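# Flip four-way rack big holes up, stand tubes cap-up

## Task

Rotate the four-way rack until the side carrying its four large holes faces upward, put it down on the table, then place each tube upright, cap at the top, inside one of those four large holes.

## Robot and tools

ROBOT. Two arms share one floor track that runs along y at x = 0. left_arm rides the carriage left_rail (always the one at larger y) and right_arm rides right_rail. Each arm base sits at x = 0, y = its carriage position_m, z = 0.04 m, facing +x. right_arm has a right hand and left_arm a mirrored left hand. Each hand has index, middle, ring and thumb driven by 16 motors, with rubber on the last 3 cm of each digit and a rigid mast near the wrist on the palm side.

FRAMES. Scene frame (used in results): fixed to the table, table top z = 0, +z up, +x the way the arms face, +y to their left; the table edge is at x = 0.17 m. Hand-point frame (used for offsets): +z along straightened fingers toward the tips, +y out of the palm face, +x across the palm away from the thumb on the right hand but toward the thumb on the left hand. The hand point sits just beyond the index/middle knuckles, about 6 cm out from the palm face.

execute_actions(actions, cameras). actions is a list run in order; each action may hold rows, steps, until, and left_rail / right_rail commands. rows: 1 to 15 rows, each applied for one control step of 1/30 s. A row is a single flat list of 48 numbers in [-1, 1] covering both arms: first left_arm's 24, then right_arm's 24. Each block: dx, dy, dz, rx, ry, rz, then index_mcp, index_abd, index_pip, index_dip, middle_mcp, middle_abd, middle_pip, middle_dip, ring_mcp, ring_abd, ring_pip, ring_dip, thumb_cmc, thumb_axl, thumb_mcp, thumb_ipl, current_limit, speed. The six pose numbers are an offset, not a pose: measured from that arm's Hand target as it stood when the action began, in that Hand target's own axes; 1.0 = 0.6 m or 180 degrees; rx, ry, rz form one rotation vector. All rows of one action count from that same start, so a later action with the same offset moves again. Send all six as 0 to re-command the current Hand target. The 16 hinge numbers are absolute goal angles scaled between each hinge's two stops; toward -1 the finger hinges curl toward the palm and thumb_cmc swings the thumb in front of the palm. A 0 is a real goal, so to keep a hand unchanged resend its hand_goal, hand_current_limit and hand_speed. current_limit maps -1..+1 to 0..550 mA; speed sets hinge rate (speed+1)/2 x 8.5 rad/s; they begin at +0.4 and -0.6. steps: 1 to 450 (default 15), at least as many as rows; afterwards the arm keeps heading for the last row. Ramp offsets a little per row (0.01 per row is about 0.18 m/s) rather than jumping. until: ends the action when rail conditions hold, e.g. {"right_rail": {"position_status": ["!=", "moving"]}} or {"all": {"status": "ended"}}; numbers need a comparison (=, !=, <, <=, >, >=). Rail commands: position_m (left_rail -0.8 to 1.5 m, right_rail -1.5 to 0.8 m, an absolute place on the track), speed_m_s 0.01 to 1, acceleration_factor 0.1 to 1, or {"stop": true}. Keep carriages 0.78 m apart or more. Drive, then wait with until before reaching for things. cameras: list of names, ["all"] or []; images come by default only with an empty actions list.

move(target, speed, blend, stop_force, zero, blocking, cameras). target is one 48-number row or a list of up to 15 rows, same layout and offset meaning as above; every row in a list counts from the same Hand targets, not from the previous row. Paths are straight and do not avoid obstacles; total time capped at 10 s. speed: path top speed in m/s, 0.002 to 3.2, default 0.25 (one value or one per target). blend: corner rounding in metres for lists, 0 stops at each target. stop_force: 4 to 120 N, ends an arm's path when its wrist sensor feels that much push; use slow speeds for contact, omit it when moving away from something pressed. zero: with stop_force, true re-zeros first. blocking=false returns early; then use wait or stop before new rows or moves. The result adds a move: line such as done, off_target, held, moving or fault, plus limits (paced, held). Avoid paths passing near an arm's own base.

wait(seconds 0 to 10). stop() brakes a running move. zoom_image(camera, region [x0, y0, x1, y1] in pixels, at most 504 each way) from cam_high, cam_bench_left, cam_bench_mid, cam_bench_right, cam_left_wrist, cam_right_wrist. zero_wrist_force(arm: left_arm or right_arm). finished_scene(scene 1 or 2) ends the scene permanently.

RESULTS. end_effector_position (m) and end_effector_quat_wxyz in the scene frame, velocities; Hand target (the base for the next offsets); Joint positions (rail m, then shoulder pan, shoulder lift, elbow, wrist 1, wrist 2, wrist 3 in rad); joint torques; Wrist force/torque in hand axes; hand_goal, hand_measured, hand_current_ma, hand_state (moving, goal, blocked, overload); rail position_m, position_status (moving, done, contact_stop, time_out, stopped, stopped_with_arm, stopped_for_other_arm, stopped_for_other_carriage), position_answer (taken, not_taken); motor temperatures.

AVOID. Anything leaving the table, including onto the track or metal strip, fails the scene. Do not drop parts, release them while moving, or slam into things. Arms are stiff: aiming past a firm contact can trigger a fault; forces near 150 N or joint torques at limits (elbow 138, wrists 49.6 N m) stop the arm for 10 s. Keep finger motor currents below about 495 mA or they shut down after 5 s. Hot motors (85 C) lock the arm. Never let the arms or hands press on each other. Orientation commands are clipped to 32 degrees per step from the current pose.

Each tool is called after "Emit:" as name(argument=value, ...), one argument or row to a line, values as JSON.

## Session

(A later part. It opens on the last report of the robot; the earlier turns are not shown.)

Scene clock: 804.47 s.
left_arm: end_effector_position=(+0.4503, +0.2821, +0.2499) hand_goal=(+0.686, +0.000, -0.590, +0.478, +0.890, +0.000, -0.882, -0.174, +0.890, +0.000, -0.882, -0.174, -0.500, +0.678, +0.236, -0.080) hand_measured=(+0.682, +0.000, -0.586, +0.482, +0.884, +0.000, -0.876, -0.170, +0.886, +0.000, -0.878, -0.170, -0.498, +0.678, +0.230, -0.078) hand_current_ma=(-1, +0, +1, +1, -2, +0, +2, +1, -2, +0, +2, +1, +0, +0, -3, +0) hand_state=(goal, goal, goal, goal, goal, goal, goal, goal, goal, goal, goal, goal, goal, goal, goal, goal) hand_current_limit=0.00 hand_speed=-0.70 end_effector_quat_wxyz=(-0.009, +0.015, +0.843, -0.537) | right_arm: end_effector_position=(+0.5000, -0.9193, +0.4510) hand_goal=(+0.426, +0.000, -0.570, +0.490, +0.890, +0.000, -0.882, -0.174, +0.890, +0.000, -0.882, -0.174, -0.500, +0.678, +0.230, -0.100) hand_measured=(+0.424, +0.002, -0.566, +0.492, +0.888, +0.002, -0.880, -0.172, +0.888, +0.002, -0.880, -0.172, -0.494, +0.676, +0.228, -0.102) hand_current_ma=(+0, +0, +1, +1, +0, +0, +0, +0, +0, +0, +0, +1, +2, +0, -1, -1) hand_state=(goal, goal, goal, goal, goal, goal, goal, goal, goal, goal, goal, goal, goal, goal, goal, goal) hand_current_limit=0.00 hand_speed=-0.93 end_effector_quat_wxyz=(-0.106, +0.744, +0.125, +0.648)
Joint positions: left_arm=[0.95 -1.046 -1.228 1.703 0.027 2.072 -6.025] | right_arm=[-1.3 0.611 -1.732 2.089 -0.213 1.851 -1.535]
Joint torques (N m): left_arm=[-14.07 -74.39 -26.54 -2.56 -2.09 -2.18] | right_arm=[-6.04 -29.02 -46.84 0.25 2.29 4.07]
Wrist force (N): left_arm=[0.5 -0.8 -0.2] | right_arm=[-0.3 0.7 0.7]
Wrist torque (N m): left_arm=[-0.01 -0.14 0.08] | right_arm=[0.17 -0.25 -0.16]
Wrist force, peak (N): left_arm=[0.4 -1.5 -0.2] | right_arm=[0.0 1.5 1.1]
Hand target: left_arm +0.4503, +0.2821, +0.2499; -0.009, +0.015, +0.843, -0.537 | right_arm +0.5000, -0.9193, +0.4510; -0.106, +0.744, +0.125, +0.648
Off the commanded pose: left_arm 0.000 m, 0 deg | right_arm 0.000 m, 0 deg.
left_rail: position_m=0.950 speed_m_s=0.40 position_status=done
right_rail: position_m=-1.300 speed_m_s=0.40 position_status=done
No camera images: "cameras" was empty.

Emit:
move(
  target=[-0.0058,0.1562,0.2566,0,0,0,0.685,0,-0.591,0.478,0.89,0,-0.883,-0.174,0.89,0,-0.883,-0.174,-0.5,0.677,0.236,-0.081,0.0,-0.7,0,0,0,0,0,0,0.425,0,-0.57,0.49,0.89,0,-0.883,-0.174,0.89,0,-0.883,-0.174,-0.5,0.677,0.23,-0.1,0.0,-0.93],
  speed=0.2,
  cameras=["cam_high","cam_bench_mid","cam_left_wrist"],
)

Emit:
zoom_image(
  camera="cam_left_wrist",
  region=[0, 0, 120, 200],
)

Scene clock: 809.23 s.
left_arm: end_effector_position=(+0.4503, +0.1822, +0.1002) hand_goal=(+0.686, +0.000, -0.590, +0.478, +0.890, +0.000, -0.882, -0.174, +0.890, +0.000, -0.882, -0.174, -0.500, +0.678, +0.236, -0.080) hand_measured=(+0.682, +0.000, -0.586, +0.482, +0.884, +0.000, -0.878, -0.170, +0.886, +0.000, -0.878, -0.170, -0.498, +0.678, +0.232, -0.078) hand_current_ma=(-1, +0, +1, +1, -2, +0, +2, +1, -2, +0, +1, +1, +0, +0, -2, +0) hand_state=(goal, goal, goal, goal, goal, goal, goal, goal, goal, goal, goal, goal, goal, goal, goal, goal) hand_current_limit=0.00 hand_speed=-0.70 end_effector_quat_wxyz=(-0.009, +0.015, +0.843, -0.537) | right_arm: end_effector_position=(+0.5000, -0.9193, +0.4510) hand_goal=(+0.426, +0.000, -0.570, +0.490, +0.890, +0.000, -0.882, -0.174, +0.890, +0.000, -0.882, -0.174, -0.500, +0.678, +0.230, -0.100) hand_measured=(+0.424, +0.002, -0.566, +0.492, +0.888, +0.002, -0.880, -0.172, +0.888, +0.002, -0.880, -0.172, -0.494, +0.676, +0.228, -0.102) hand_current_ma=(+0, +0, +1, +1, +0, +0, +0, +0, +0, +0, +0, +1, +2, +0, -1, -1) hand_state=(goal, goal, goal, goal, goal, goal, goal, goal, goal, goal, goal, goal, goal, goal, goal, goal) hand_current_limit=0.00 hand_speed=-0.93 end_effector_quat_wxyz=(-0.106, +0.744, +0.125, +0.648)
Joint positions: left_arm=[0.95 -1.114 -0.993 1.645 -0.166 2.013 -6.061] | right_arm=[-1.3 0.611 -1.732 2.089 -0.213 1.851 -1.535]
Joint torques (N m): left_arm=[-14.91 -65.56 -41.57 -2.87 -1.88 -2.32] | right_arm=[3.73 -13.46 -48.51 -2.63 0.32 3.91]
Wrist force (N): left_arm=[1.0 -0.9 -0.4] | right_arm=[-0.2 0.5 1.0]
Wrist torque (N m): left_arm=[0.04 -0.19 0.22] | right_arm=[0.12 -0.27 -0.15]
Wrist force, peak (N): left_arm=[0.6 -1.5 -1.4] | right_arm=[-0.5 0.9 1.4]
Hand target: left_arm +0.4503, +0.1820, +0.1000; -0.009, +0.015, +0.843, -0.537 | right_arm +0.5000, -0.9193, +0.4510; -0.106, +0.744, +0.125, +0.648
Off the commanded pose: left_arm 0.000 m, 0 deg | right_arm 0.000 m, 0 deg.
left_rail: position_m=0.950 speed_m_s=0.40 position_status=done
right_rail: position_m=-1.300 speed_m_s=0.40 position_status=done
move: done
camera_calibration:
cam_left_wrist: T_world_to_cam=[[0.738446, -0.321487, 0.592743, -0.362442], [-0.434259, 0.445751, 0.782768, -0.00921572], [-0.515865, -0.835436, 0.189554, 0.493785], [0, 0, 0, 1]] pos_world=[0.518368, 0.300113, 0.128449]
Images, in order (width x height): cam_high 504x504, cam_bench_mid 504x504, cam_left_wrist 672x504.

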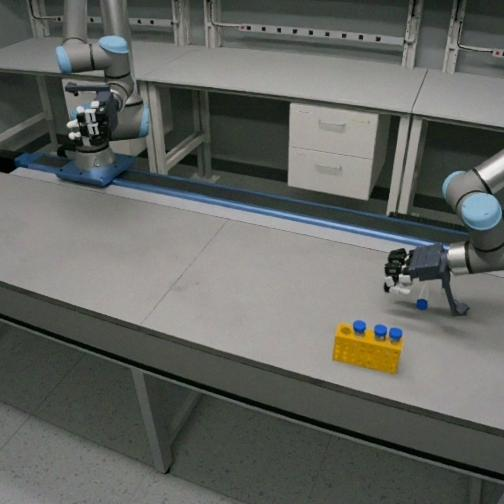

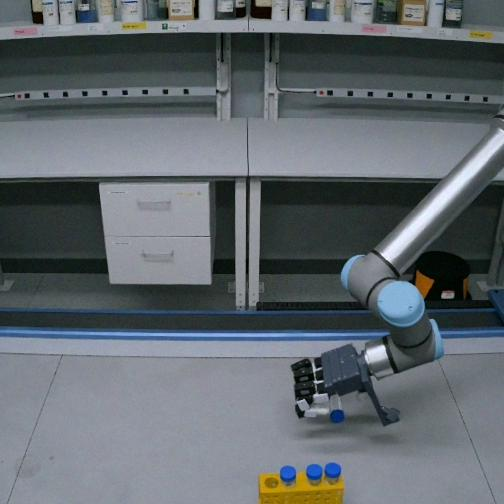

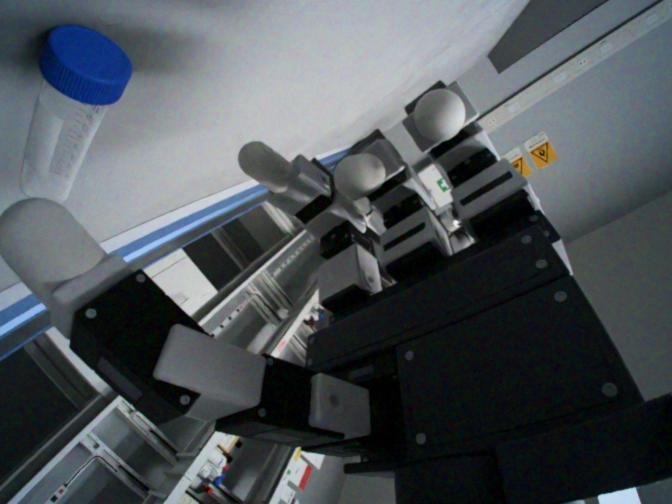

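Scaled by 2.520 from the camera's 672x504 image, which has a finer 960x720 frame.

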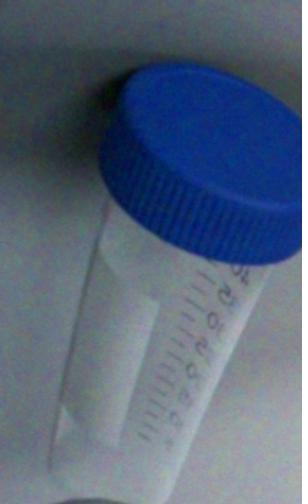

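Emit:
move(
  target=[0.0067,0.0991,0.0554,0,0,0,0.685,0,-0.591,0.478,0.89,0,-0.883,-0.174,0.89,0,-0.883,-0.174,-0.5,0.677,0.236,-0.081,0.0,-0.7,0,0,0,0,0,0,0.425,0,-0.57,0.49,0.89,0,-0.883,-0.174,0.89,0,-0.883,-0.174,-0.5,0.677,0.23,-0.1,0.0,-0.93],
  speed=0.08,
  stop_force=6,
  cameras=["cam_bench_mid","cam_left_wrist"],
)

Emit:
zoom_image(
  camera="cam_left_wrist",
  region=[60, 120, 230, 280],
)

Scene clock: 817.93 s.
left_arm: end_effector_position=(+0.4461, +0.1772, +0.0320) hand_goal=(+0.686, +0.000, -0.590, +0.478, +0.890, +0.000, -0.882, -0.174, +0.890, +0.000, -0.882, -0.174, -0.500, +0.678, +0.236, -0.080) hand_measured=(+0.682, +0.000, -0.586, +0.482, +0.884, +0.000, -0.878, -0.170, +0.886, +0.000, -0.878, -0.170, -0.498, +0.678, +0.232, -0.078) hand_current_ma=(-1, +0, +1, +1, -2, +0, +2, +1, -2, +0, +1, +1, +0, +0, -2, +0) hand_state=(goal, goal, goal, goal, goal, goal, goal, goal, goal, goal, goal, goal, goal, goal, goal, goal) hand_current_limit=0.00 hand_speed=-0.70 end_effector_quat_wxyz=(-0.009, +0.015, +0.843, -0.537) | right_arm: end_effector_position=(+0.5000, -0.9193, +0.4510) hand_goal=(+0.426, +0.000, -0.570, +0.490, +0.890, +0.000, -0.882, -0.174, +0.890, +0.000, -0.882, -0.174, -0.500, +0.678, +0.230, -0.100) hand_measured=(+0.424, +0.002, -0.566, +0.492, +0.888, +0.002, -0.880, -0.172, +0.888, +0.002, -0.880, -0.172, -0.494, +0.676, +0.228, -0.102) hand_current_ma=(+0, +0, +1, +1, +0, +0, +0, +0, +0, +0, +0, +1, +2, +0, -1, -1) hand_state=(goal, goal, goal, goal, goal, goal, goal, goal, goal, goal, goal, goal, goal, goal, goal, goal) hand_current_limit=0.00 hand_speed=-0.93 end_effector_quat_wxyz=(-0.106, +0.744, +0.125, +0.648)
Joint positions: left_arm=[0.95 -1.122 -0.92 1.668 -0.264 2.005 -6.065] | right_arm=[-1.3 0.611 -1.732 2.089 -0.213 1.851 -1.535]
Joint torques (N m): left_arm=[-14.63 -65.79 -19.95 -2.85 -2.3 -2.18] | right_arm=[10.46 -19.39 -47.88 -2.32 -1.89 3.42]
Wrist force (N): left_arm=[1.2 -0.9 -0.4] | right_arm=[-0.2 0.6 1.0]
Wrist torque (N m): left_arm=[0.03 -0.21 0.25] | right_arm=[0.12 -0.28 -0.15]
Wrist force, peak (N): left_arm=[0.7 -2.1 -0.4] | right_arm=[-0.5 0.8 1.6]
Hand target: left_arm +0.4461, +0.1772, +0.0320; -0.009, +0.015, +0.843, -0.537 | right_arm +0.5000, -0.9193, +0.4510; -0.106, +0.744, +0.125, +0.648
Off the commanded pose: left_arm 0.000 m, 0 deg | right_arm 0.000 m, 0 deg.
left_rail: position_m=0.950 speed_m_s=0.40 position_status=done
right_rail: position_m=-1.300 speed_m_s=0.40 position_status=done
move: done
camera_calibration:
cam_left_wrist: T_world_to_cam=[[0.738446, -0.321487, 0.592743, -0.320523], [-0.434259, 0.445751, 0.782768, 0.0445739], [-0.515865, -0.835436, 0.189554, 0.500369], [0, 0, 0, 1]] pos_world=[0.514168, 0.295113, 0.0602494]
Images, in order (width x height): cam_bench_mid 504x504, cam_left_wrist 672x504.

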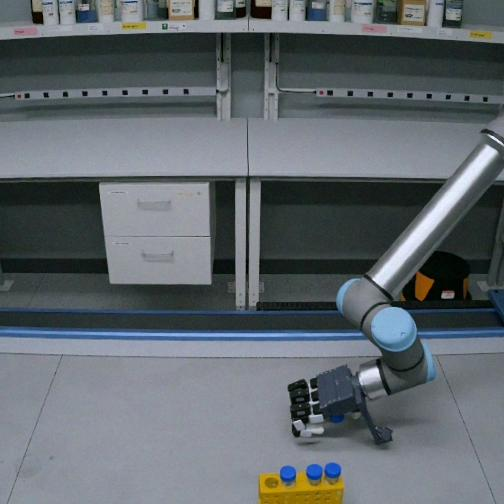

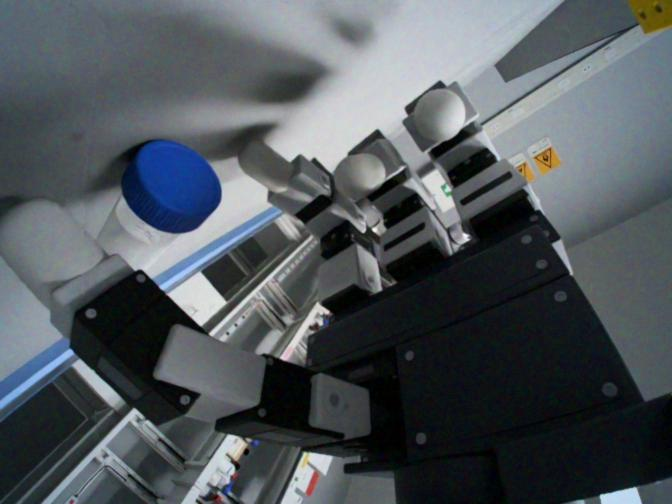

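Scaled by 2.965 from the camera's 672x504 image, which has a finer 960x720 frame.

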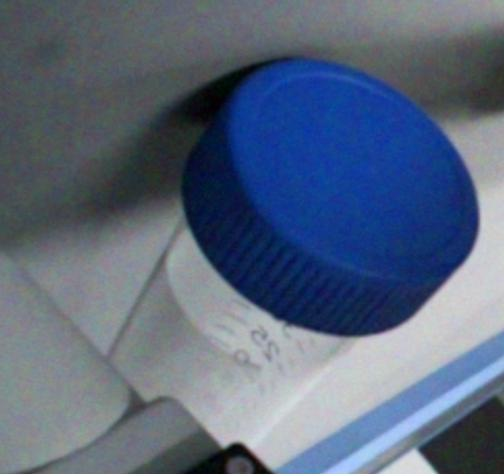

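Emit:
execute_actions(
  actions=[
    {"rows":[[-0.0007,0,0,0,0,0,0.425,0,-0.591,0.478,0.89,0,-0.883,-0.174,0.89,0,-0.883,-0.174,-0.5,0.677,0.169,-0.168,0.0,-0.85,0,0,0,0,0,0,0.425,0,-0.57,0.49,0.89,0,-0.883,-0.174,0.89,0,-0.883,-0.174,-0.5,0.677,0.23,-0.1,0.0,-0.93]],"steps":30},
    {"rows":[[0,0,0,0,0,0,0.233,0,-0.591,0.478,0.89,0,-0.883,-0.174,0.89,0,-0.883,-0.174,-0.5,0.677,0.056,-0.286,0.0,-0.9,0,0,0,0,0,0,0.425,0,-0.57,0.49,0.89,0,-0.883,-0.174,0.89,0,-0.883,-0.174,-0.5,0.677,0.23,-0.1,0.0,-0.93]],"steps":70},
  ],
  cameras=["cam_left_wrist"],
)

Emit:
zoom_image(
  camera="cam_left_wrist",
  region=[60, 90, 260, 290],
)

Scene clock: 828.67 s.
left_arm: end_effector_position=(+0.4465, +0.1772, +0.0320) hand_goal=(+0.234, +0.000, -0.590, +0.478, +0.890, +0.000, -0.882, -0.174, +0.890, +0.000, -0.882, -0.174, -0.500, +0.678, +0.056, -0.286) hand_measured=(+0.376, +0.000, -0.568, +0.482, +0.884, +0.000, -0.878, -0.170, +0.886, +0.000, -0.878, -0.170, -0.498, +0.678, +0.136, -0.230) hand_current_ma=(+275, +0, +19, +1, -2, +0, +2, +1, -2, +0, +1, +1, +0, +0, +235, +137) hand_state=(blocked, goal, blocked, goal, goal, goal, goal, goal, goal, goal, goal, goal, goal, goal, blocked, blocked) hand_current_limit=0.00 hand_speed=-0.90 end_effector_quat_wxyz=(-0.009, +0.015, +0.843, -0.537) | right_arm: end_effector_position=(+0.5000, -0.9193, +0.4510) hand_goal=(+0.426, +0.000, -0.570, +0.490, +0.890, +0.000, -0.882, -0.174, +0.890, +0.000, -0.882, -0.174, -0.500, +0.678, +0.230, -0.100) hand_measured=(+0.424, +0.002, -0.566, +0.492, +0.888, +0.002, -0.880, -0.172, +0.888, +0.002, -0.880, -0.172, -0.494, +0.676, +0.228, -0.102) hand_current_ma=(+0, +0, +1, +1, +0, +0, +0, +0, +0, +0, +0, +1, +2, +0, -1, -1) hand_state=(goal, goal, goal, goal, goal, goal, goal, goal, goal, goal, goal, goal, goal, goal, goal, goal) hand_current_limit=0.00 hand_speed=-0.93 end_effector_quat_wxyz=(-0.106, +0.744, +0.125, +0.648)
Joint positions: left_arm=[0.95 -1.122 -0.92 1.668 -0.263 2.006 -6.065] | right_arm=[-1.3 0.611 -1.732 2.089 -0.213 1.851 -1.535]
Joint torques (N m): left_arm=[14.61 -67.19 -30.49 3.65 2.82 2.66] | right_arm=[8.49 -15.42 -49.62 -2.34 -1.99 3.43]
Wrist force (N): left_arm=[1.1 -3.6 -1.7] | right_arm=[-0.6 1.1 1.1]
Wrist torque (N m): left_arm=[-0.10 -0.15 0.14] | right_arm=[0.18 -0.22 -0.18]
Wrist force, peak (N): left_arm=[1.1 -3.9 -2.0] | right_arm=[-0.1 1.0 1.5]
Hand target: left_arm +0.4465, +0.1772, +0.0320; -0.009, +0.015, +0.843, -0.537 | right_arm +0.5000, -0.9193, +0.4510; -0.106, +0.744, +0.125, +0.648
Off the commanded pose: left_arm 0.000 m, 0 deg | right_arm 0.000 m, 0 deg.
left_rail: position_m=0.950 speed_m_s=0.40 position_status=done
right_rail: position_m=-1.300 speed_m_s=0.40 position_status=done
camera_calibration:
cam_left_wrist: T_world_to_cam=[[0.738446, -0.321487, 0.592743, -0.320818], [-0.434259, 0.445751, 0.782768, 0.0447476], [-0.515865, -0.835436, 0.189554, 0.500575], [0, 0, 0, 1]] pos_world=[0.514568, 0.295113, 0.0602494]
Images, in order (width x height): cam_left_wrist 672x504.

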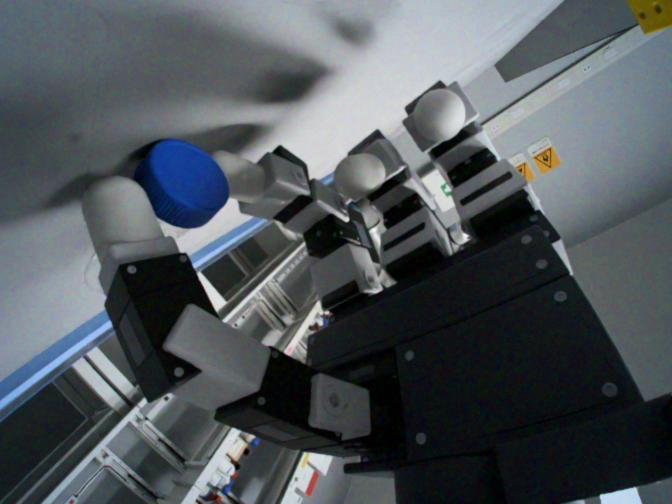

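Scaled by 2.520 from the camera's 672x504 image, which has a finer 960x720 frame.

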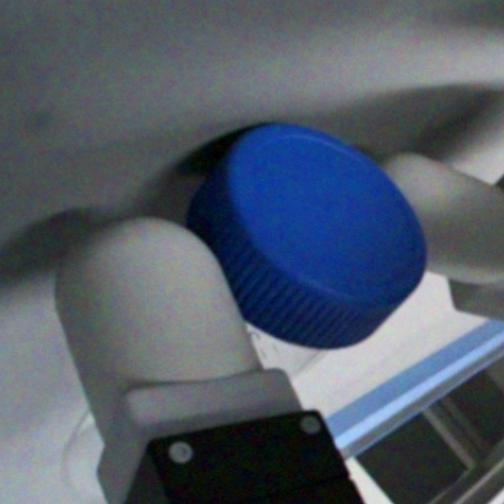

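Emit:
move(
  target=[
    [0,-0.1782,-0.0831,0,0,0,0.233,0,-0.591,0.478,0.89,0,-0.883,-0.174,0.89,0,-0.883,-0.174,-0.5,0.677,0.056,-0.286,0.0,-0.9,0,0,0,0,0,0,0.425,0,-0.57,0.49,0.89,0,-0.883,-0.174,0.89,0,-0.883,-0.174,-0.5,0.677,0.23,-0.1,0.0,-0.93],
    [0.0159,-0.2329,-0.7942,-0.1808,-0.2655,0.0595,0.233,0,-0.591,0.478,0.89,0,-0.883,-0.174,0.89,0,-0.883,-0.174,-0.5,0.677,0.056,-0.286,0.0,-0.9,0,0,0,0,0,0,0.425,0,-0.57,0.49,0.89,0,-0.883,-0.174,0.89,0,-0.883,-0.174,-0.5,0.677,0.23,-0.1,0.0,-0.93],
  ],
  speed=[0.12,0.3],
  blend=[0.02,0],
  cameras=["cam_high","cam_bench_mid","cam_left_wrist"],
)

Scene clock: 852.73 s.
left_arm: end_effector_position=(+0.4499, +0.5500, +0.3599) hand_goal=(+0.234, +0.000, -0.590, +0.478, +0.890, +0.000, -0.882, -0.174, +0.890, +0.000, -0.882, -0.174, -0.500, +0.678, +0.056, -0.286) hand_measured=(+0.368, +0.000, -0.554, +0.492, +0.884, +0.000, -0.878, -0.170, +0.886, +0.000, -0.878, -0.170, -0.496, +0.678, +0.136, -0.230) hand_current_ma=(+275, +0, +40, +8, -2, +0, +2, +1, -2, +0, +1, +1, +1, +0, +235, +137) hand_state=(blocked, goal, blocked, goal, goal, goal, goal, goal, goal, goal, goal, goal, goal, goal, blocked, blocked) hand_current_limit=0.00 hand_speed=-0.90 end_effector_quat_wxyz=(+0.380, -0.124, +0.883, -0.246) | right_arm: end_effector_position=(+0.5000, -0.9193, +0.4510) hand_goal=(+0.426, +0.000, -0.570, +0.490, +0.890, +0.000, -0.882, -0.174, +0.890, +0.000, -0.882, -0.174, -0.500, +0.678, +0.230, -0.100) hand_measured=(+0.424, +0.002, -0.566, +0.492, +0.888, +0.002, -0.880, -0.172, +0.888, +0.002, -0.880, -0.172, -0.494, +0.676, +0.228, -0.102) hand_current_ma=(+0, +0, +1, +1, +0, +0, +0, +0, +0, +0, +0, +1, +2, +0, -1, -1) hand_state=(goal, goal, goal, goal, goal, goal, goal, goal, goal, goal, goal, goal, goal, goal, goal, goal) hand_current_limit=0.00 hand_speed=-0.93 end_effector_quat_wxyz=(-0.106, +0.744, +0.125, +0.648)
Joint positions: left_arm=[0.95 -1.297 -1.582 1.92 0.505 0.911 -6.028] | right_arm=[-1.3 0.611 -1.732 2.089 -0.213 1.851 -1.535]
Joint torques (N m): left_arm=[-14.78 -45.05 -26.97 5.78 -3.65 -2.2] | right_arm=[8.3 -15.52 -49.81 -2.8 -2.2 3.14]
Wrist force (N): left_arm=[0.4 -1.1 -0.6] | right_arm=[-0.3 1.0 1.1]
Wrist torque (N m): left_arm=[-0.09 -0.14 0.12] | right_arm=[0.17 -0.26 -0.16]
Wrist force, peak (N): left_arm=[1.2 -4.2 -1.9] | right_arm=[-0.8 0.6 1.7]
Hand target: left_arm +0.4499, +0.5502, +0.3600; +0.380, -0.124, +0.883, -0.246 | right_arm +0.5000, -0.9193, +0.4510; -0.106, +0.744, +0.125, +0.648
Off the commanded pose: left_arm 0.000 m, 0 deg | right_arm 0.000 m, 0 deg.
left_rail: position_m=0.950 speed_m_s=0.40 position_status=done
right_rail: position_m=-1.300 speed_m_s=0.40 position_status=done
move: done
camera_calibration:
cam_left_wrist: T_world_to_cam=[[0.543474, -0.264418, 0.796693, -0.414835], [-0.816948, -0.384771, 0.429589, 0.379485], [0.192954, -0.884327, -0.425129, 0.680849], [0, 0, 0, 1]] pos_world=[0.4041, 0.638418, 0.456922]
Images, in order (width x height): cam_high 504x504, cam_bench_mid 504x504, cam_left_wrist 672x504.

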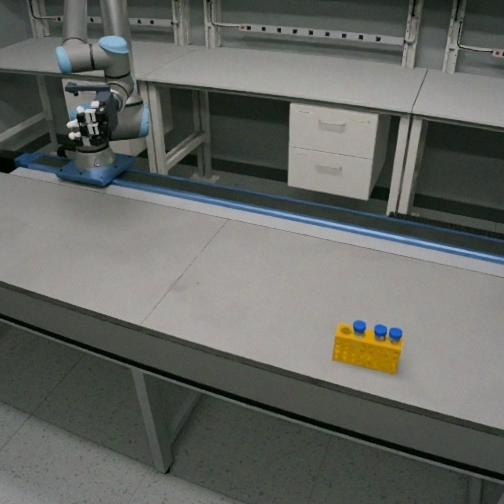

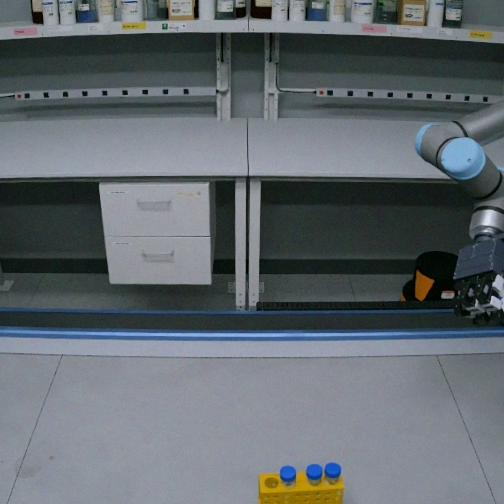

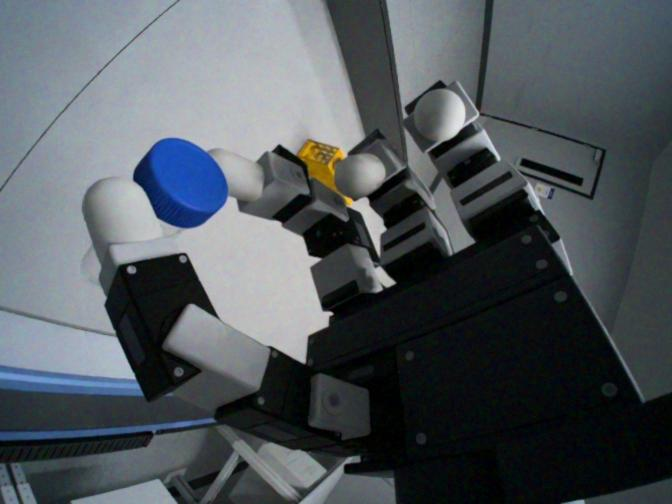

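Emit:
execute_actions(
  actions=[
    {"left_rail":{"position_m":-0.2,"speed_m_s":0.5},"right_rail":{"position_m":-1.5},"steps":200,"until":{"left_rail":{"position_status":["!=","moving"]}}},
  ],
  cameras=[],
)

Emit:
move(
  target=[-0.6955,0.9187,0.053,-0.1808,-0.2655,0.0595,0.233,0,-0.591,0.478,0.89,0,-0.883,-0.174,0.89,0,-0.883,-0.174,-0.5,0.677,0.056,-0.286,0.0,-0.9,0,0,0,0,0,0,0.425,0,-0.57,0.49,0.89,0,-0.883,-0.174,0.89,0,-0.883,-0.174,-0.5,0.677,0.23,-0.1,0.0,-0.93],
  speed=0.3,
  cameras=["cam_high","cam_bench_mid","cam_left_wrist"],
)

Emit:
zoom_image(
  camera="cam_bench_mid",
  region=[240, 400, 300, 460],
)

Emit:
zoom_image(
  camera="cam_high",
  region=[325, 260, 385, 320],
)

Emit:
zoom_image(
  camera="cam_left_wrist",
  region=[0, 180, 130, 310],
)

Scene clock: 860.67 s.
left_arm: end_effector_position=(+0.4499, -0.5998, +0.3600) hand_goal=(+0.234, +0.000, -0.590, +0.478, +0.890, +0.000, -0.882, -0.174, +0.890, +0.000, -0.882, -0.174, -0.500, +0.678, +0.056, -0.286) hand_measured=(+0.368, +0.000, -0.554, +0.492, +0.884, +0.000, -0.878, -0.170, +0.886, +0.000, -0.878, -0.172, -0.496, +0.678, +0.136, -0.230) hand_current_ma=(+275, +0, +40, +8, -2, +0, +2, +1, -2, +0, +1, +1, +2, +0, +235, +137) hand_state=(blocked, goal, blocked, goal, goal, goal, goal, goal, goal, goal, goal, goal, goal, goal, blocked, blocked) hand_current_limit=0.00 hand_speed=-0.90 end_effector_quat_wxyz=(+0.380, -0.124, +0.883, -0.246) | right_arm: end_effector_position=(+0.5000, -1.1193, +0.4510) hand_goal=(+0.426, +0.000, -0.570, +0.490, +0.890, +0.000, -0.882, -0.174, +0.890, +0.000, -0.882, -0.174, -0.500, +0.678, +0.230, -0.100) hand_measured=(+0.424, +0.002, -0.566, +0.492, +0.888, +0.002, -0.880, -0.172, +0.888, +0.002, -0.880, -0.172, -0.494, +0.676, +0.228, -0.102) hand_current_ma=(+0, +0, +1, +1, +0, +0, +0, +0, +0, +0, +0, +1, +2, +0, -1, -1) hand_state=(goal, goal, goal, goal, goal, goal, goal, goal, goal, goal, goal, goal, goal, goal, goal, goal) hand_current_limit=0.00 hand_speed=-0.93 end_effector_quat_wxyz=(-0.106, +0.744, +0.125, +0.648)
Joint positions: left_arm=[-0.2 -1.297 -1.582 1.92 0.506 0.911 -6.028] | right_arm=[-1.5 0.611 -1.732 2.089 -0.213 1.851 -1.535]
Joint torques (N m): left_arm=[4.77 -36.35 -40.6 0.1 -1.79 -1.73] | right_arm=[11.82 -15.22 -39.14 -2.53 -1.9 3.25]
Wrist force (N): left_arm=[0.1 -1.0 -0.4] | right_arm=[-0.3 0.8 1.2]
Wrist torque (N m): left_arm=[-0.09 -0.10 0.09] | right_arm=[0.13 -0.25 -0.16]
Wrist force, peak (N): left_arm=[0.6 -1.9 0.1] | right_arm=[0.0 1.3 1.2]
Hand target: left_arm +0.4499, -0.5998, +0.3600; +0.380, -0.124, +0.883, -0.246 | right_arm +0.5000, -1.1193, +0.4510; -0.106, +0.744, +0.125, +0.648
Off the commanded pose: left_arm 0.000 m, 0 deg | right_arm 0.000 m, 0 deg.
left_rail: position_m=-0.200 speed_m_s=0.50 position_status=done
right_rail: position_m=-1.500 speed_m_s=0.40 position_status=done
No camera images: "cameras" was empty.

Scene clock: 863.83 s.
left_arm: end_effector_position=(+0.7394, +0.0263, +0.3051) hand_goal=(+0.234, +0.000, -0.590, +0.478, +0.890, +0.000, -0.882, -0.174, +0.890, +0.000, -0.882, -0.174, -0.500, +0.678, +0.056, -0.286) hand_measured=(+0.368, +0.000, -0.554, +0.492, +0.884, +0.000, -0.878, -0.170, +0.886, +0.000, -0.878, -0.172, -0.492, +0.678, +0.136, -0.230) hand_current_ma=(+275, +0, +40, +8, -2, +0, +1, +1, -2, +0, +1, +1, +4, +0, +235, +137) hand_state=(blocked, goal, blocked, goal, goal, goal, goal, goal, goal, goal, goal, goal, goal, goal, blocked, blocked) hand_current_limit=0.00 hand_speed=-0.90 end_effector_quat_wxyz=(+0.672, -0.230, +0.695, +0.109) | right_arm: end_effector_position=(+0.5000, -1.1193, +0.4510) hand_goal=(+0.426, +0.000, -0.570, +0.490, +0.890, +0.000, -0.882, -0.174, +0.890, +0.000, -0.882, -0.174, -0.500, +0.678, +0.230, -0.100) hand_measured=(+0.424, +0.002, -0.566, +0.492, +0.888, +0.002, -0.880, -0.172, +0.888, +0.002, -0.880, -0.172, -0.494, +0.676, +0.228, -0.102) hand_current_ma=(+0, +0, +1, +1, +0, +0, +0, +0, +0, +0, +0, +1, +2, +0, -1, -1) hand_state=(goal, goal, goal, goal, goal, goal, goal, goal, goal, goal, goal, goal, goal, goal, goal, goal) hand_current_limit=0.00 hand_speed=-0.93 end_effector_quat_wxyz=(-0.106, +0.744, +0.125, +0.648)
Joint positions: left_arm=[-0.2 -0.239 -1.418 2.073 -0.557 0.853 -4.935] | right_arm=[-1.5 0.611 -1.732 2.089 -0.213 1.851 -1.535]
Joint torques (N m): left_arm=[15.96 -32.88 -43.9 -4.18 3.02 2.9] | right_arm=[10.4 -17.68 -38.86 -2.81 -1.81 2.55]
Wrist force (N): left_arm=[-0.7 -1.5 -0.4] | right_arm=[-0.2 0.5 1.2]
Wrist torque (N m): left_arm=[-0.20 -0.15 -0.19] | right_arm=[0.10 -0.27 -0.16]
Wrist force, peak (N): left_arm=[1.2 -2.5 -0.5] | right_arm=[-0.4 0.6 1.6]
Hand target: left_arm +0.7395, +0.0264, +0.3050; +0.672, -0.230, +0.695, +0.109 | right_arm +0.5000, -1.1193, +0.4510; -0.106, +0.744, +0.125, +0.648
Off the commanded pose: left_arm 0.000 m, 0 deg | right_arm 0.000 m, 0 deg.
left_rail: position_m=-0.200 speed_m_s=0.50 position_status=done
right_rail: position_m=-1.500 speed_m_s=0.40 position_status=done
move: done
camera_calibration:
cam_left_wrist: T_world_to_cam=[[0.318315, -0.438182, 0.840638, -0.509387], [-0.386941, -0.869586, -0.306753, 0.357487], [0.86542, -0.227633, -0.446353, -0.369438], [0, 0, 0, 1]] pos_world=[0.620191, 0.00356536, 0.37297]
Images, in order (width x height): cam_high 504x504, cam_bench_mid 504x504, cam_left_wrist 672x504.

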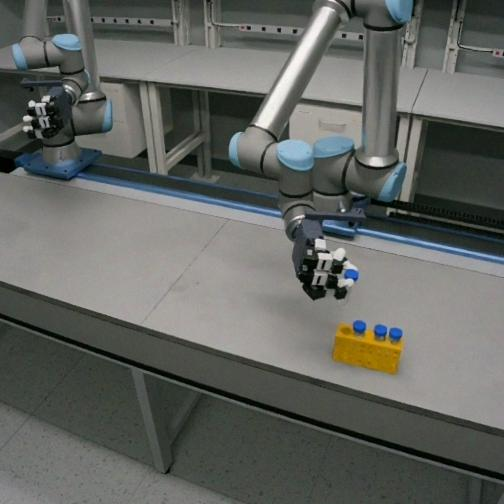

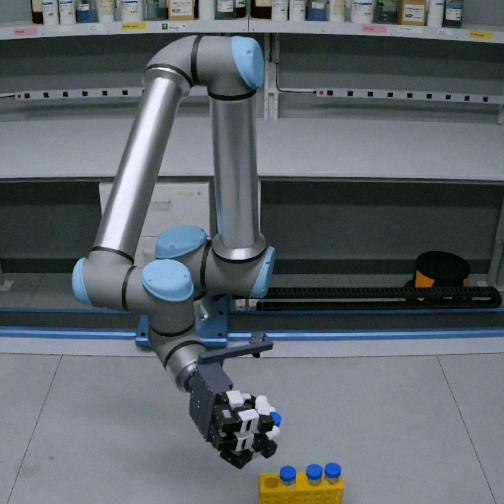

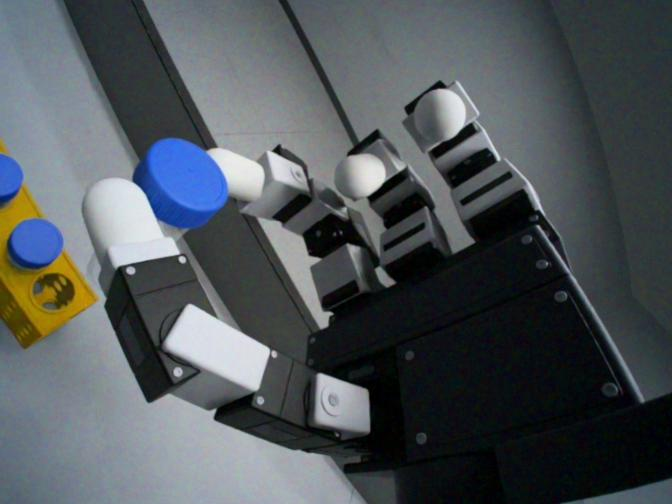

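Scaled by 8.400 from the camera's 504x504 image, which has a finer 720x720 frame.

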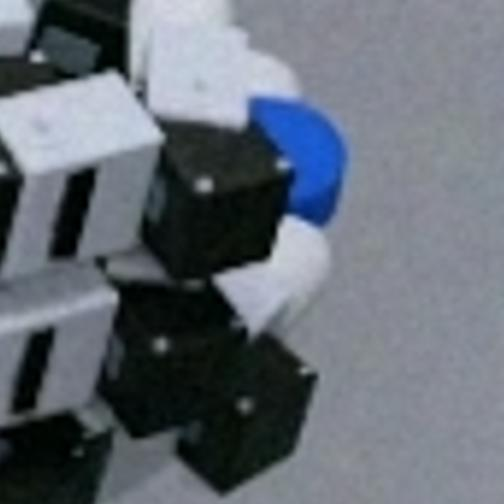

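Scaled by 8.400 from the camera's 504x504 image, which has a finer 720x720 frame.

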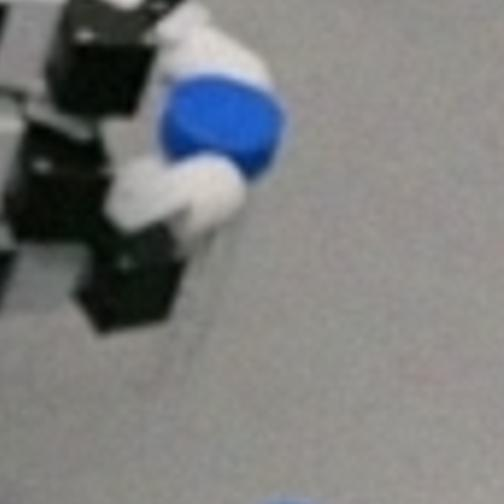

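Scaled by 3.877 from the camera's 672x504 image, which has a finer 960x720 frame.

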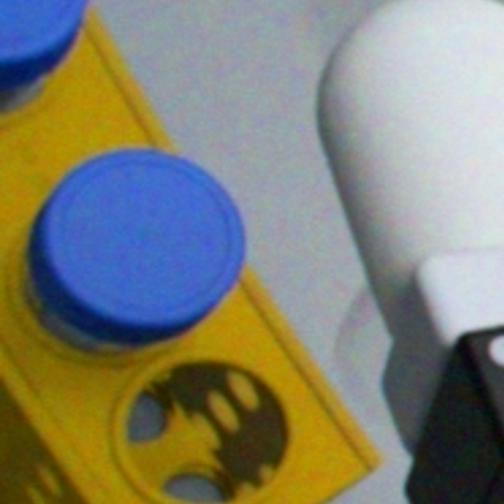

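Emit:
zoom_image(
  camera="cam_high",
  region=[335, 265, 365, 315],
)

Emit:
zoom_image(
  camera="cam_left_wrist",
  region=[70, 220, 130, 310],
)

Scaled by 10.080 from the camera's 504x504 image, which has a finer 720x720 frame.

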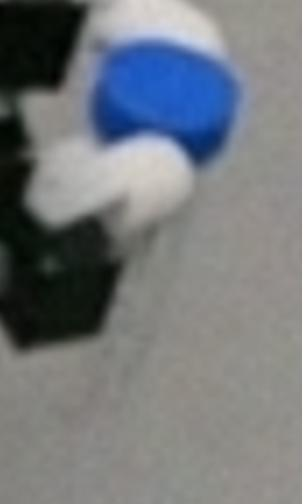

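Scaled by 5.600 from the camera's 672x504 image, which has a finer 960x720 frame.

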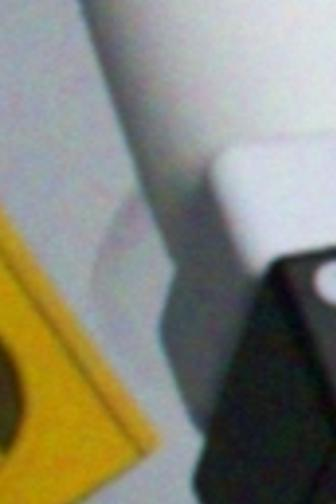

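Emit:
move(
  target=[0.114,0.0119,0.011,-0.0009,-0.0218,0.0583,0.233,0,-0.591,0.478,0.89,0,-0.883,-0.174,0.89,0,-0.883,-0.174,-0.5,0.677,0.056,-0.286,0.0,-0.9,0,0,0,0,0,0,0.425,0,-0.57,0.49,0.89,0,-0.883,-0.174,0.89,0,-0.883,-0.174,-0.5,0.677,0.23,-0.1,0.0,-0.93],
  speed=0.12,
  cameras=["cam_high","cam_bench_mid","cam_left_wrist"],
)

Emit:
zoom_image(
  camera="cam_bench_mid",
  region=[240, 425, 310, 495],
)

Emit:
zoom_image(
  camera="cam_high",
  region=[320, 285, 380, 345],
)

Emit:
zoom_image(
  camera="cam_left_wrist",
  region=[10, 180, 130, 310],
)

Scene clock: 887.27 s.
left_arm: end_effector_position=(+0.7426, +0.0238, +0.2361) hand_goal=(+0.234, +0.000, -0.590, +0.478, +0.890, +0.000, -0.882, -0.174, +0.890, +0.000, -0.882, -0.174, -0.500, +0.678, +0.056, -0.286) hand_measured=(+0.368, +0.000, -0.554, +0.492, +0.888, +0.000, -0.878, -0.170, +0.888, +0.000, -0.880, -0.172, -0.490, +0.678, +0.136, -0.230) hand_current_ma=(+275, +0, +40, +8, -1, +0, +1, +1, -1, +0, +1, +1, +5, +0, +235, +137) hand_state=(blocked, goal, blocked, goal, goal, goal, goal, goal, goal, goal, goal, goal, goal, goal, blocked, blocked) hand_current_limit=0.00 hand_speed=-0.90 end_effector_quat_wxyz=(+0.682, -0.163, +0.690, +0.179) | right_arm: end_effector_position=(+0.5000, -1.1193, +0.4510) hand_goal=(+0.426, +0.000, -0.570, +0.490, +0.890, +0.000, -0.882, -0.174, +0.890, +0.000, -0.882, -0.174, -0.500, +0.678, +0.230, -0.100) hand_measured=(+0.424, +0.002, -0.566, +0.492, +0.888, +0.002, -0.880, -0.172, +0.888, +0.002, -0.880, -0.172, -0.494, +0.676, +0.228, -0.102) hand_current_ma=(+0, +0, +1, +1, +0, +0, +0, +0, +0, +0, +0, +1, +2, +0, -1, -1) hand_state=(goal, goal, goal, goal, goal, goal, goal, goal, goal, goal, goal, goal, goal, goal, goal, goal) hand_current_limit=0.00 hand_speed=-0.93 end_effector_quat_wxyz=(-0.106, +0.744, +0.125, +0.648)
Joint positions: left_arm=[-0.2 -0.255 -1.296 2.155 -0.851 0.827 -4.692] | right_arm=[-1.5 0.611 -1.732 2.089 -0.213 1.851 -1.535]
Joint torques (N m): left_arm=[-14.48 -35.03 -18.75 -4.35 -1.13 2.13] | right_arm=[11.62 -16.34 -38.56 -3.04 -1.82 2.51]
Wrist force (N): left_arm=[-0.4 -1.5 -0.5] | right_arm=[-0.5 0.8 1.1]
Wrist torque (N m): left_arm=[-0.29 -0.23 -0.13] | right_arm=[0.14 -0.24 -0.17]
Wrist force, peak (N): left_arm=[-2.2 -1.9 -0.7] | right_arm=[-0.5 1.0 1.4]
Hand target: left_arm +0.7426, +0.0238, +0.2361; +0.682, -0.163, +0.690, +0.179 | right_arm +0.5000, -1.1193, +0.4510; -0.106, +0.744, +0.125, +0.648
Off the commanded pose: left_arm 0.000 m, 0 deg | right_arm 0.000 m, 0 deg.
left_rail: position_m=-0.200 speed_m_s=0.50 position_status=done
right_rail: position_m=-1.500 speed_m_s=0.40 position_status=done
move: done
camera_calibration:
cam_left_wrist: T_world_to_cam=[[0.338383, -0.591037, 0.732238, -0.439206], [-0.396474, -0.79525, -0.458679, 0.376588], [0.853408, -0.135104, -0.50343, -0.383325], [0, 0, 0, 1]] pos_world=[0.62506, -0.0118943, 0.301359]
Images, in order (width x height): cam_high 504x504, cam_bench_mid 504x504, cam_left_wrist 672x504.

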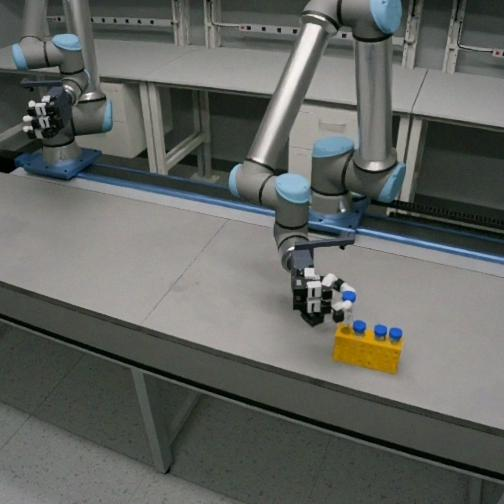

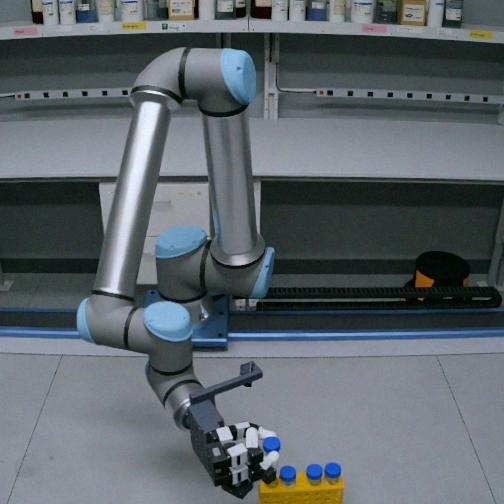

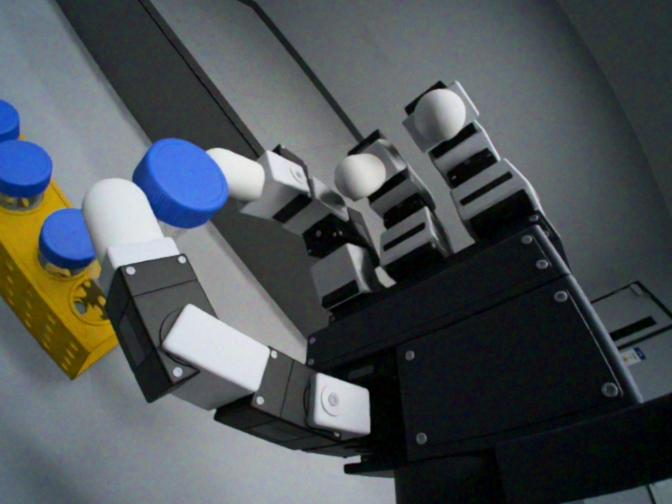

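Scaled by 7.200 from the camera's 504x504 image, which has a finer 720x720 frame.

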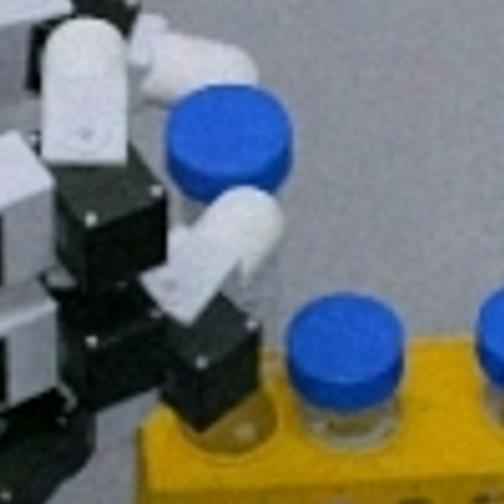

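Scaled by 8.400 from the camera's 504x504 image, which has a finer 720x720 frame.

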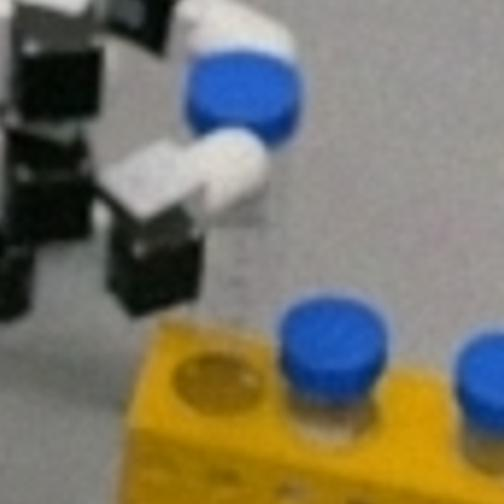

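Scaled by 3.877 from the camera's 672x504 image, which has a finer 960x720 frame.

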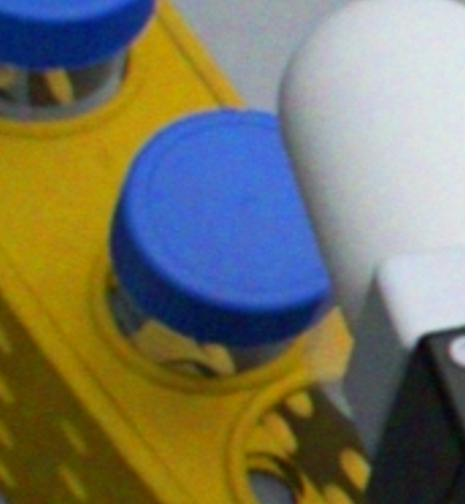

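Emit:
zoom_image(
  camera="cam_left_wrist",
  region=[60, 230, 130, 320],
)

Emit:
zoom_image(
  camera="cam_high",
  region=[335, 290, 365, 340],
)

Emit:
zoom_image(
  camera="cam_bench_mid",
  region=[255, 435, 295, 490],
)

Scaled by 5.600 from the camera's 672x504 image, which has a finer 960x720 frame.

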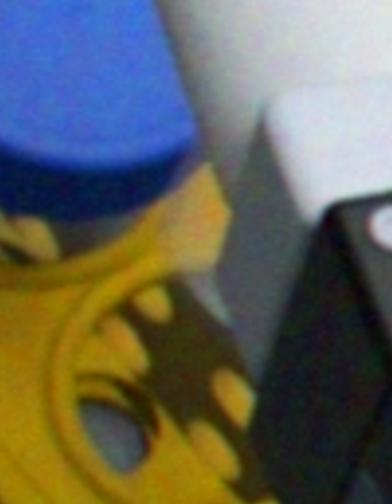

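Scaled by 10.080 from the camera's 504x504 image, which has a finer 720x720 frame.

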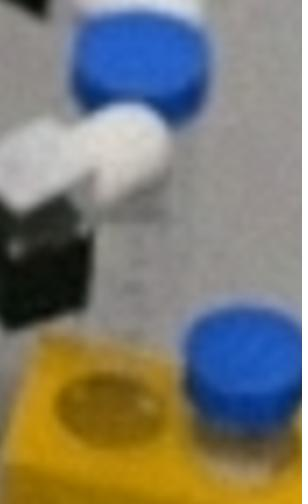

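Scaled by 9.164 from the camera's 504x504 image, which has a finer 720x720 frame.

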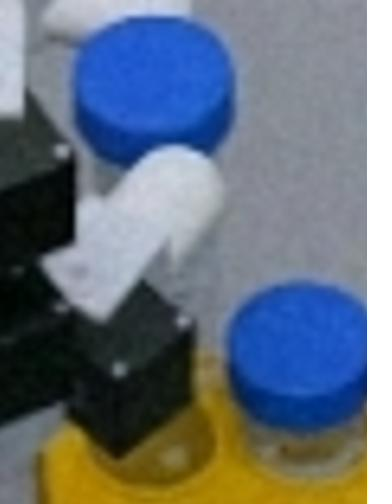

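Emit:
move(
  target=[0.0368,0.0056,-0.0049,0,0,0,0.233,0,-0.591,0.478,0.89,0,-0.883,-0.174,0.89,0,-0.883,-0.174,-0.5,0.677,0.056,-0.286,0.0,-0.9,0,0,0,0,0,0,0.425,0,-0.57,0.49,0.89,0,-0.883,-0.174,0.89,0,-0.883,-0.174,-0.5,0.677,0.23,-0.1,0.0,-0.93],
  speed=0.04,
  stop_force=4,
  cameras=["cam_high","cam_bench_mid","cam_left_wrist"],
)

Emit:
zoom_image(
  camera="cam_left_wrist",
  region=[50, 230, 120, 320],
)

Emit:
zoom_image(
  camera="cam_high",
  region=[335, 290, 365, 340],
)

Emit:
zoom_image(
  camera="cam_bench_mid",
  region=[255, 440, 295, 495],
)

Scene clock: 914.57 s.
left_arm: end_effector_position=(+0.7381, +0.0258, +0.2141) hand_goal=(+0.234, +0.000, -0.590, +0.478, +0.890, +0.000, -0.882, -0.174, +0.890, +0.000, -0.882, -0.174, -0.500, +0.678, +0.056, -0.286) hand_measured=(+0.368, +0.000, -0.554, +0.492, +0.888, +0.000, -0.878, -0.170, +0.888, +0.000, -0.880, -0.172, -0.490, +0.678, +0.136, -0.230) hand_current_ma=(+275, +0, +40, +8, -1, +0, +1, +1, -1, +0, +1, +1, +5, +0, +235, +137) hand_state=(blocked, goal, blocked, goal, goal, goal, goal, goal, goal, goal, goal, goal, goal, goal, blocked, blocked) hand_current_limit=0.00 hand_speed=-0.90 end_effector_quat_wxyz=(+0.682, -0.163, +0.690, +0.179) | right_arm: end_effector_position=(+0.5000, -1.1193, +0.4510) hand_goal=(+0.426, +0.000, -0.570, +0.490, +0.890, +0.000, -0.882, -0.174, +0.890, +0.000, -0.882, -0.174, -0.500, +0.678, +0.230, -0.100) hand_measured=(+0.424, +0.002, -0.566, +0.492, +0.888, +0.002, -0.880, -0.172, +0.888, +0.002, -0.880, -0.172, -0.494, +0.676, +0.228, -0.102) hand_current_ma=(+0, +0, +1, +1, +0, +0, +0, +0, +0, +0, +0, +1, +2, +0, -1, -1) hand_state=(goal, goal, goal, goal, goal, goal, goal, goal, goal, goal, goal, goal, goal, goal, goal, goal) hand_current_limit=0.00 hand_speed=-0.93 end_effector_quat_wxyz=(-0.106, +0.744, +0.125, +0.648)
Joint positions: left_arm=[-0.2 -0.254 -1.269 2.175 -0.899 0.829 -4.692] | right_arm=[-1.5 0.611 -1.732 2.089 -0.213 1.851 -1.535]
Joint torques (N m): left_arm=[14.84 -37.19 -17.17 -4.15 3.31 2.71] | right_arm=[9.21 -17.97 -39.6 -2.15 -2.37 2.88]
Wrist force (N): left_arm=[-0.2 -1.1 -0.8] | right_arm=[-0.1 0.9 1.3]
Wrist torque (N m): left_arm=[-0.21 -0.28 -0.15] | right_arm=[0.15 -0.29 -0.14]
Wrist force, peak (N): left_arm=[-0.3 -1.9 -0.9] | right_arm=[-0.8 0.8 1.6]
Hand target: left_arm +0.7381, +0.0258, +0.2141; +0.682, -0.163, +0.690, +0.179 | right_arm +0.5000, -1.1193, +0.4510; -0.106, +0.744, +0.125, +0.648
Off the commanded pose: left_arm 0.000 m, 0 deg | right_arm 0.000 m, 0 deg.
left_rail: position_m=-0.200 speed_m_s=0.50 position_status=done
right_rail: position_m=-1.500 speed_m_s=0.40 position_status=done
move: done
camera_calibration:
cam_left_wrist: T_world_to_cam=[[0.338332, -0.591256, 0.732085, -0.420246], [-0.396497, -0.795104, -0.458912, 0.366338], [0.853418, -0.135005, -0.50344, -0.390342], [0, 0, 0, 1]] pos_world=[0.62056, -0.00989393, 0.279258]
Images, in order (width x height): cam_high 504x504, cam_bench_mid 504x504, cam_left_wrist 672x504.

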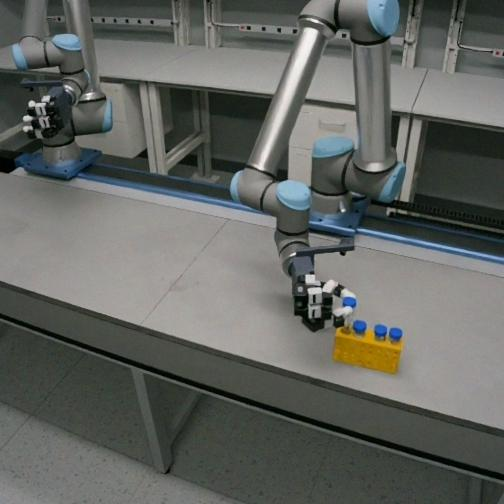

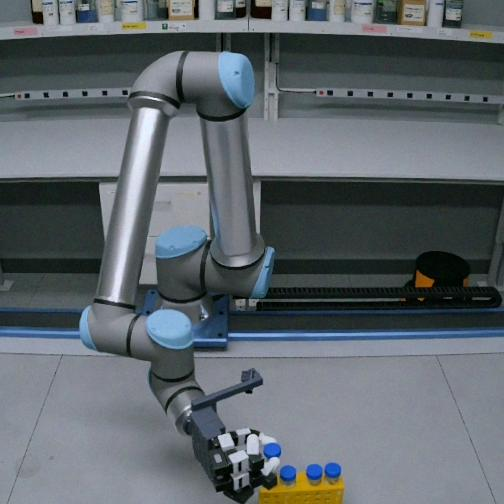

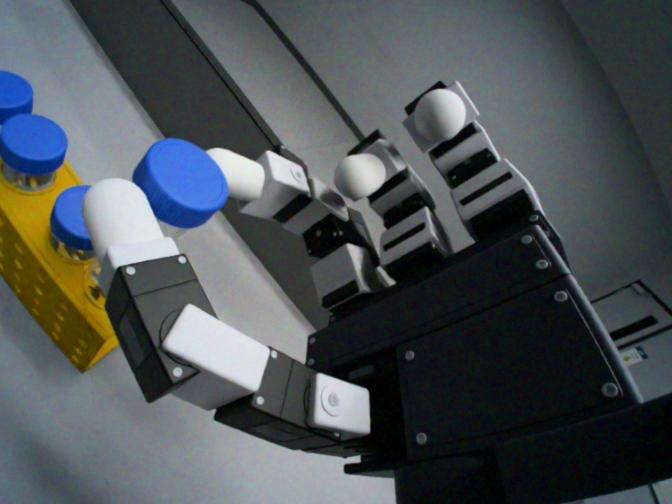

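Scaled by 5.600 from the camera's 672x504 image, which has a finer 960x720 frame.

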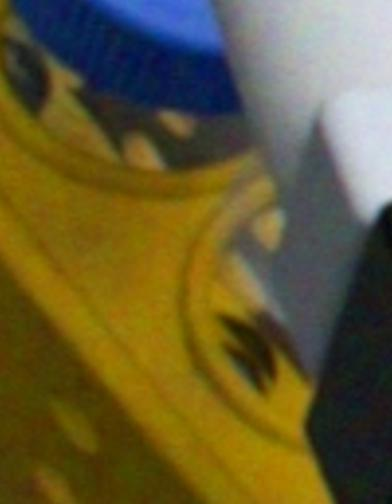

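Scaled by 10.080 from the camera's 504x504 image, which has a finer 720x720 frame.

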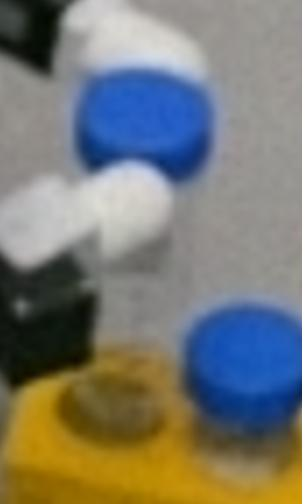

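Scaled by 9.164 from the camera's 504x504 image, which has a finer 720x720 frame.

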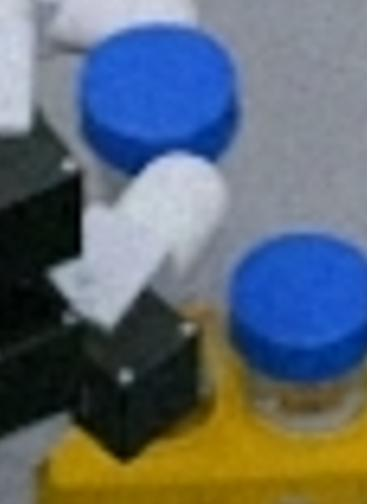

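Emit:
zoom_image(
  camera="cam_left_wrist",
  region=[72, 250, 112, 310],
)

Emit:
zoom_image(
  camera="cam_high",
  region=[338, 310, 358, 338],
)

Scaled by 8.400 from the camera's 672x504 image, which has a finer 960x720 frame.

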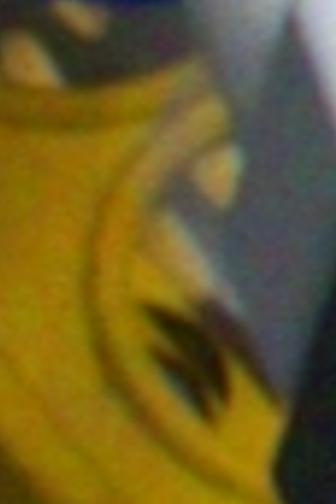

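Scaled by 18.000 from the camera's 504x504 image, which has a finer 720x720 frame.

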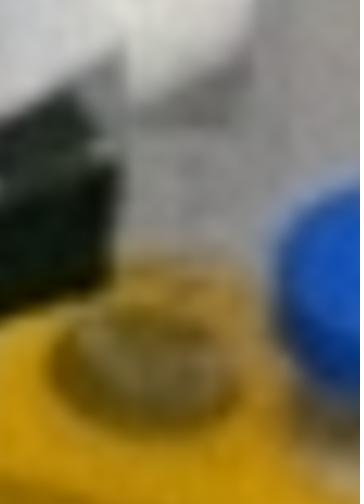

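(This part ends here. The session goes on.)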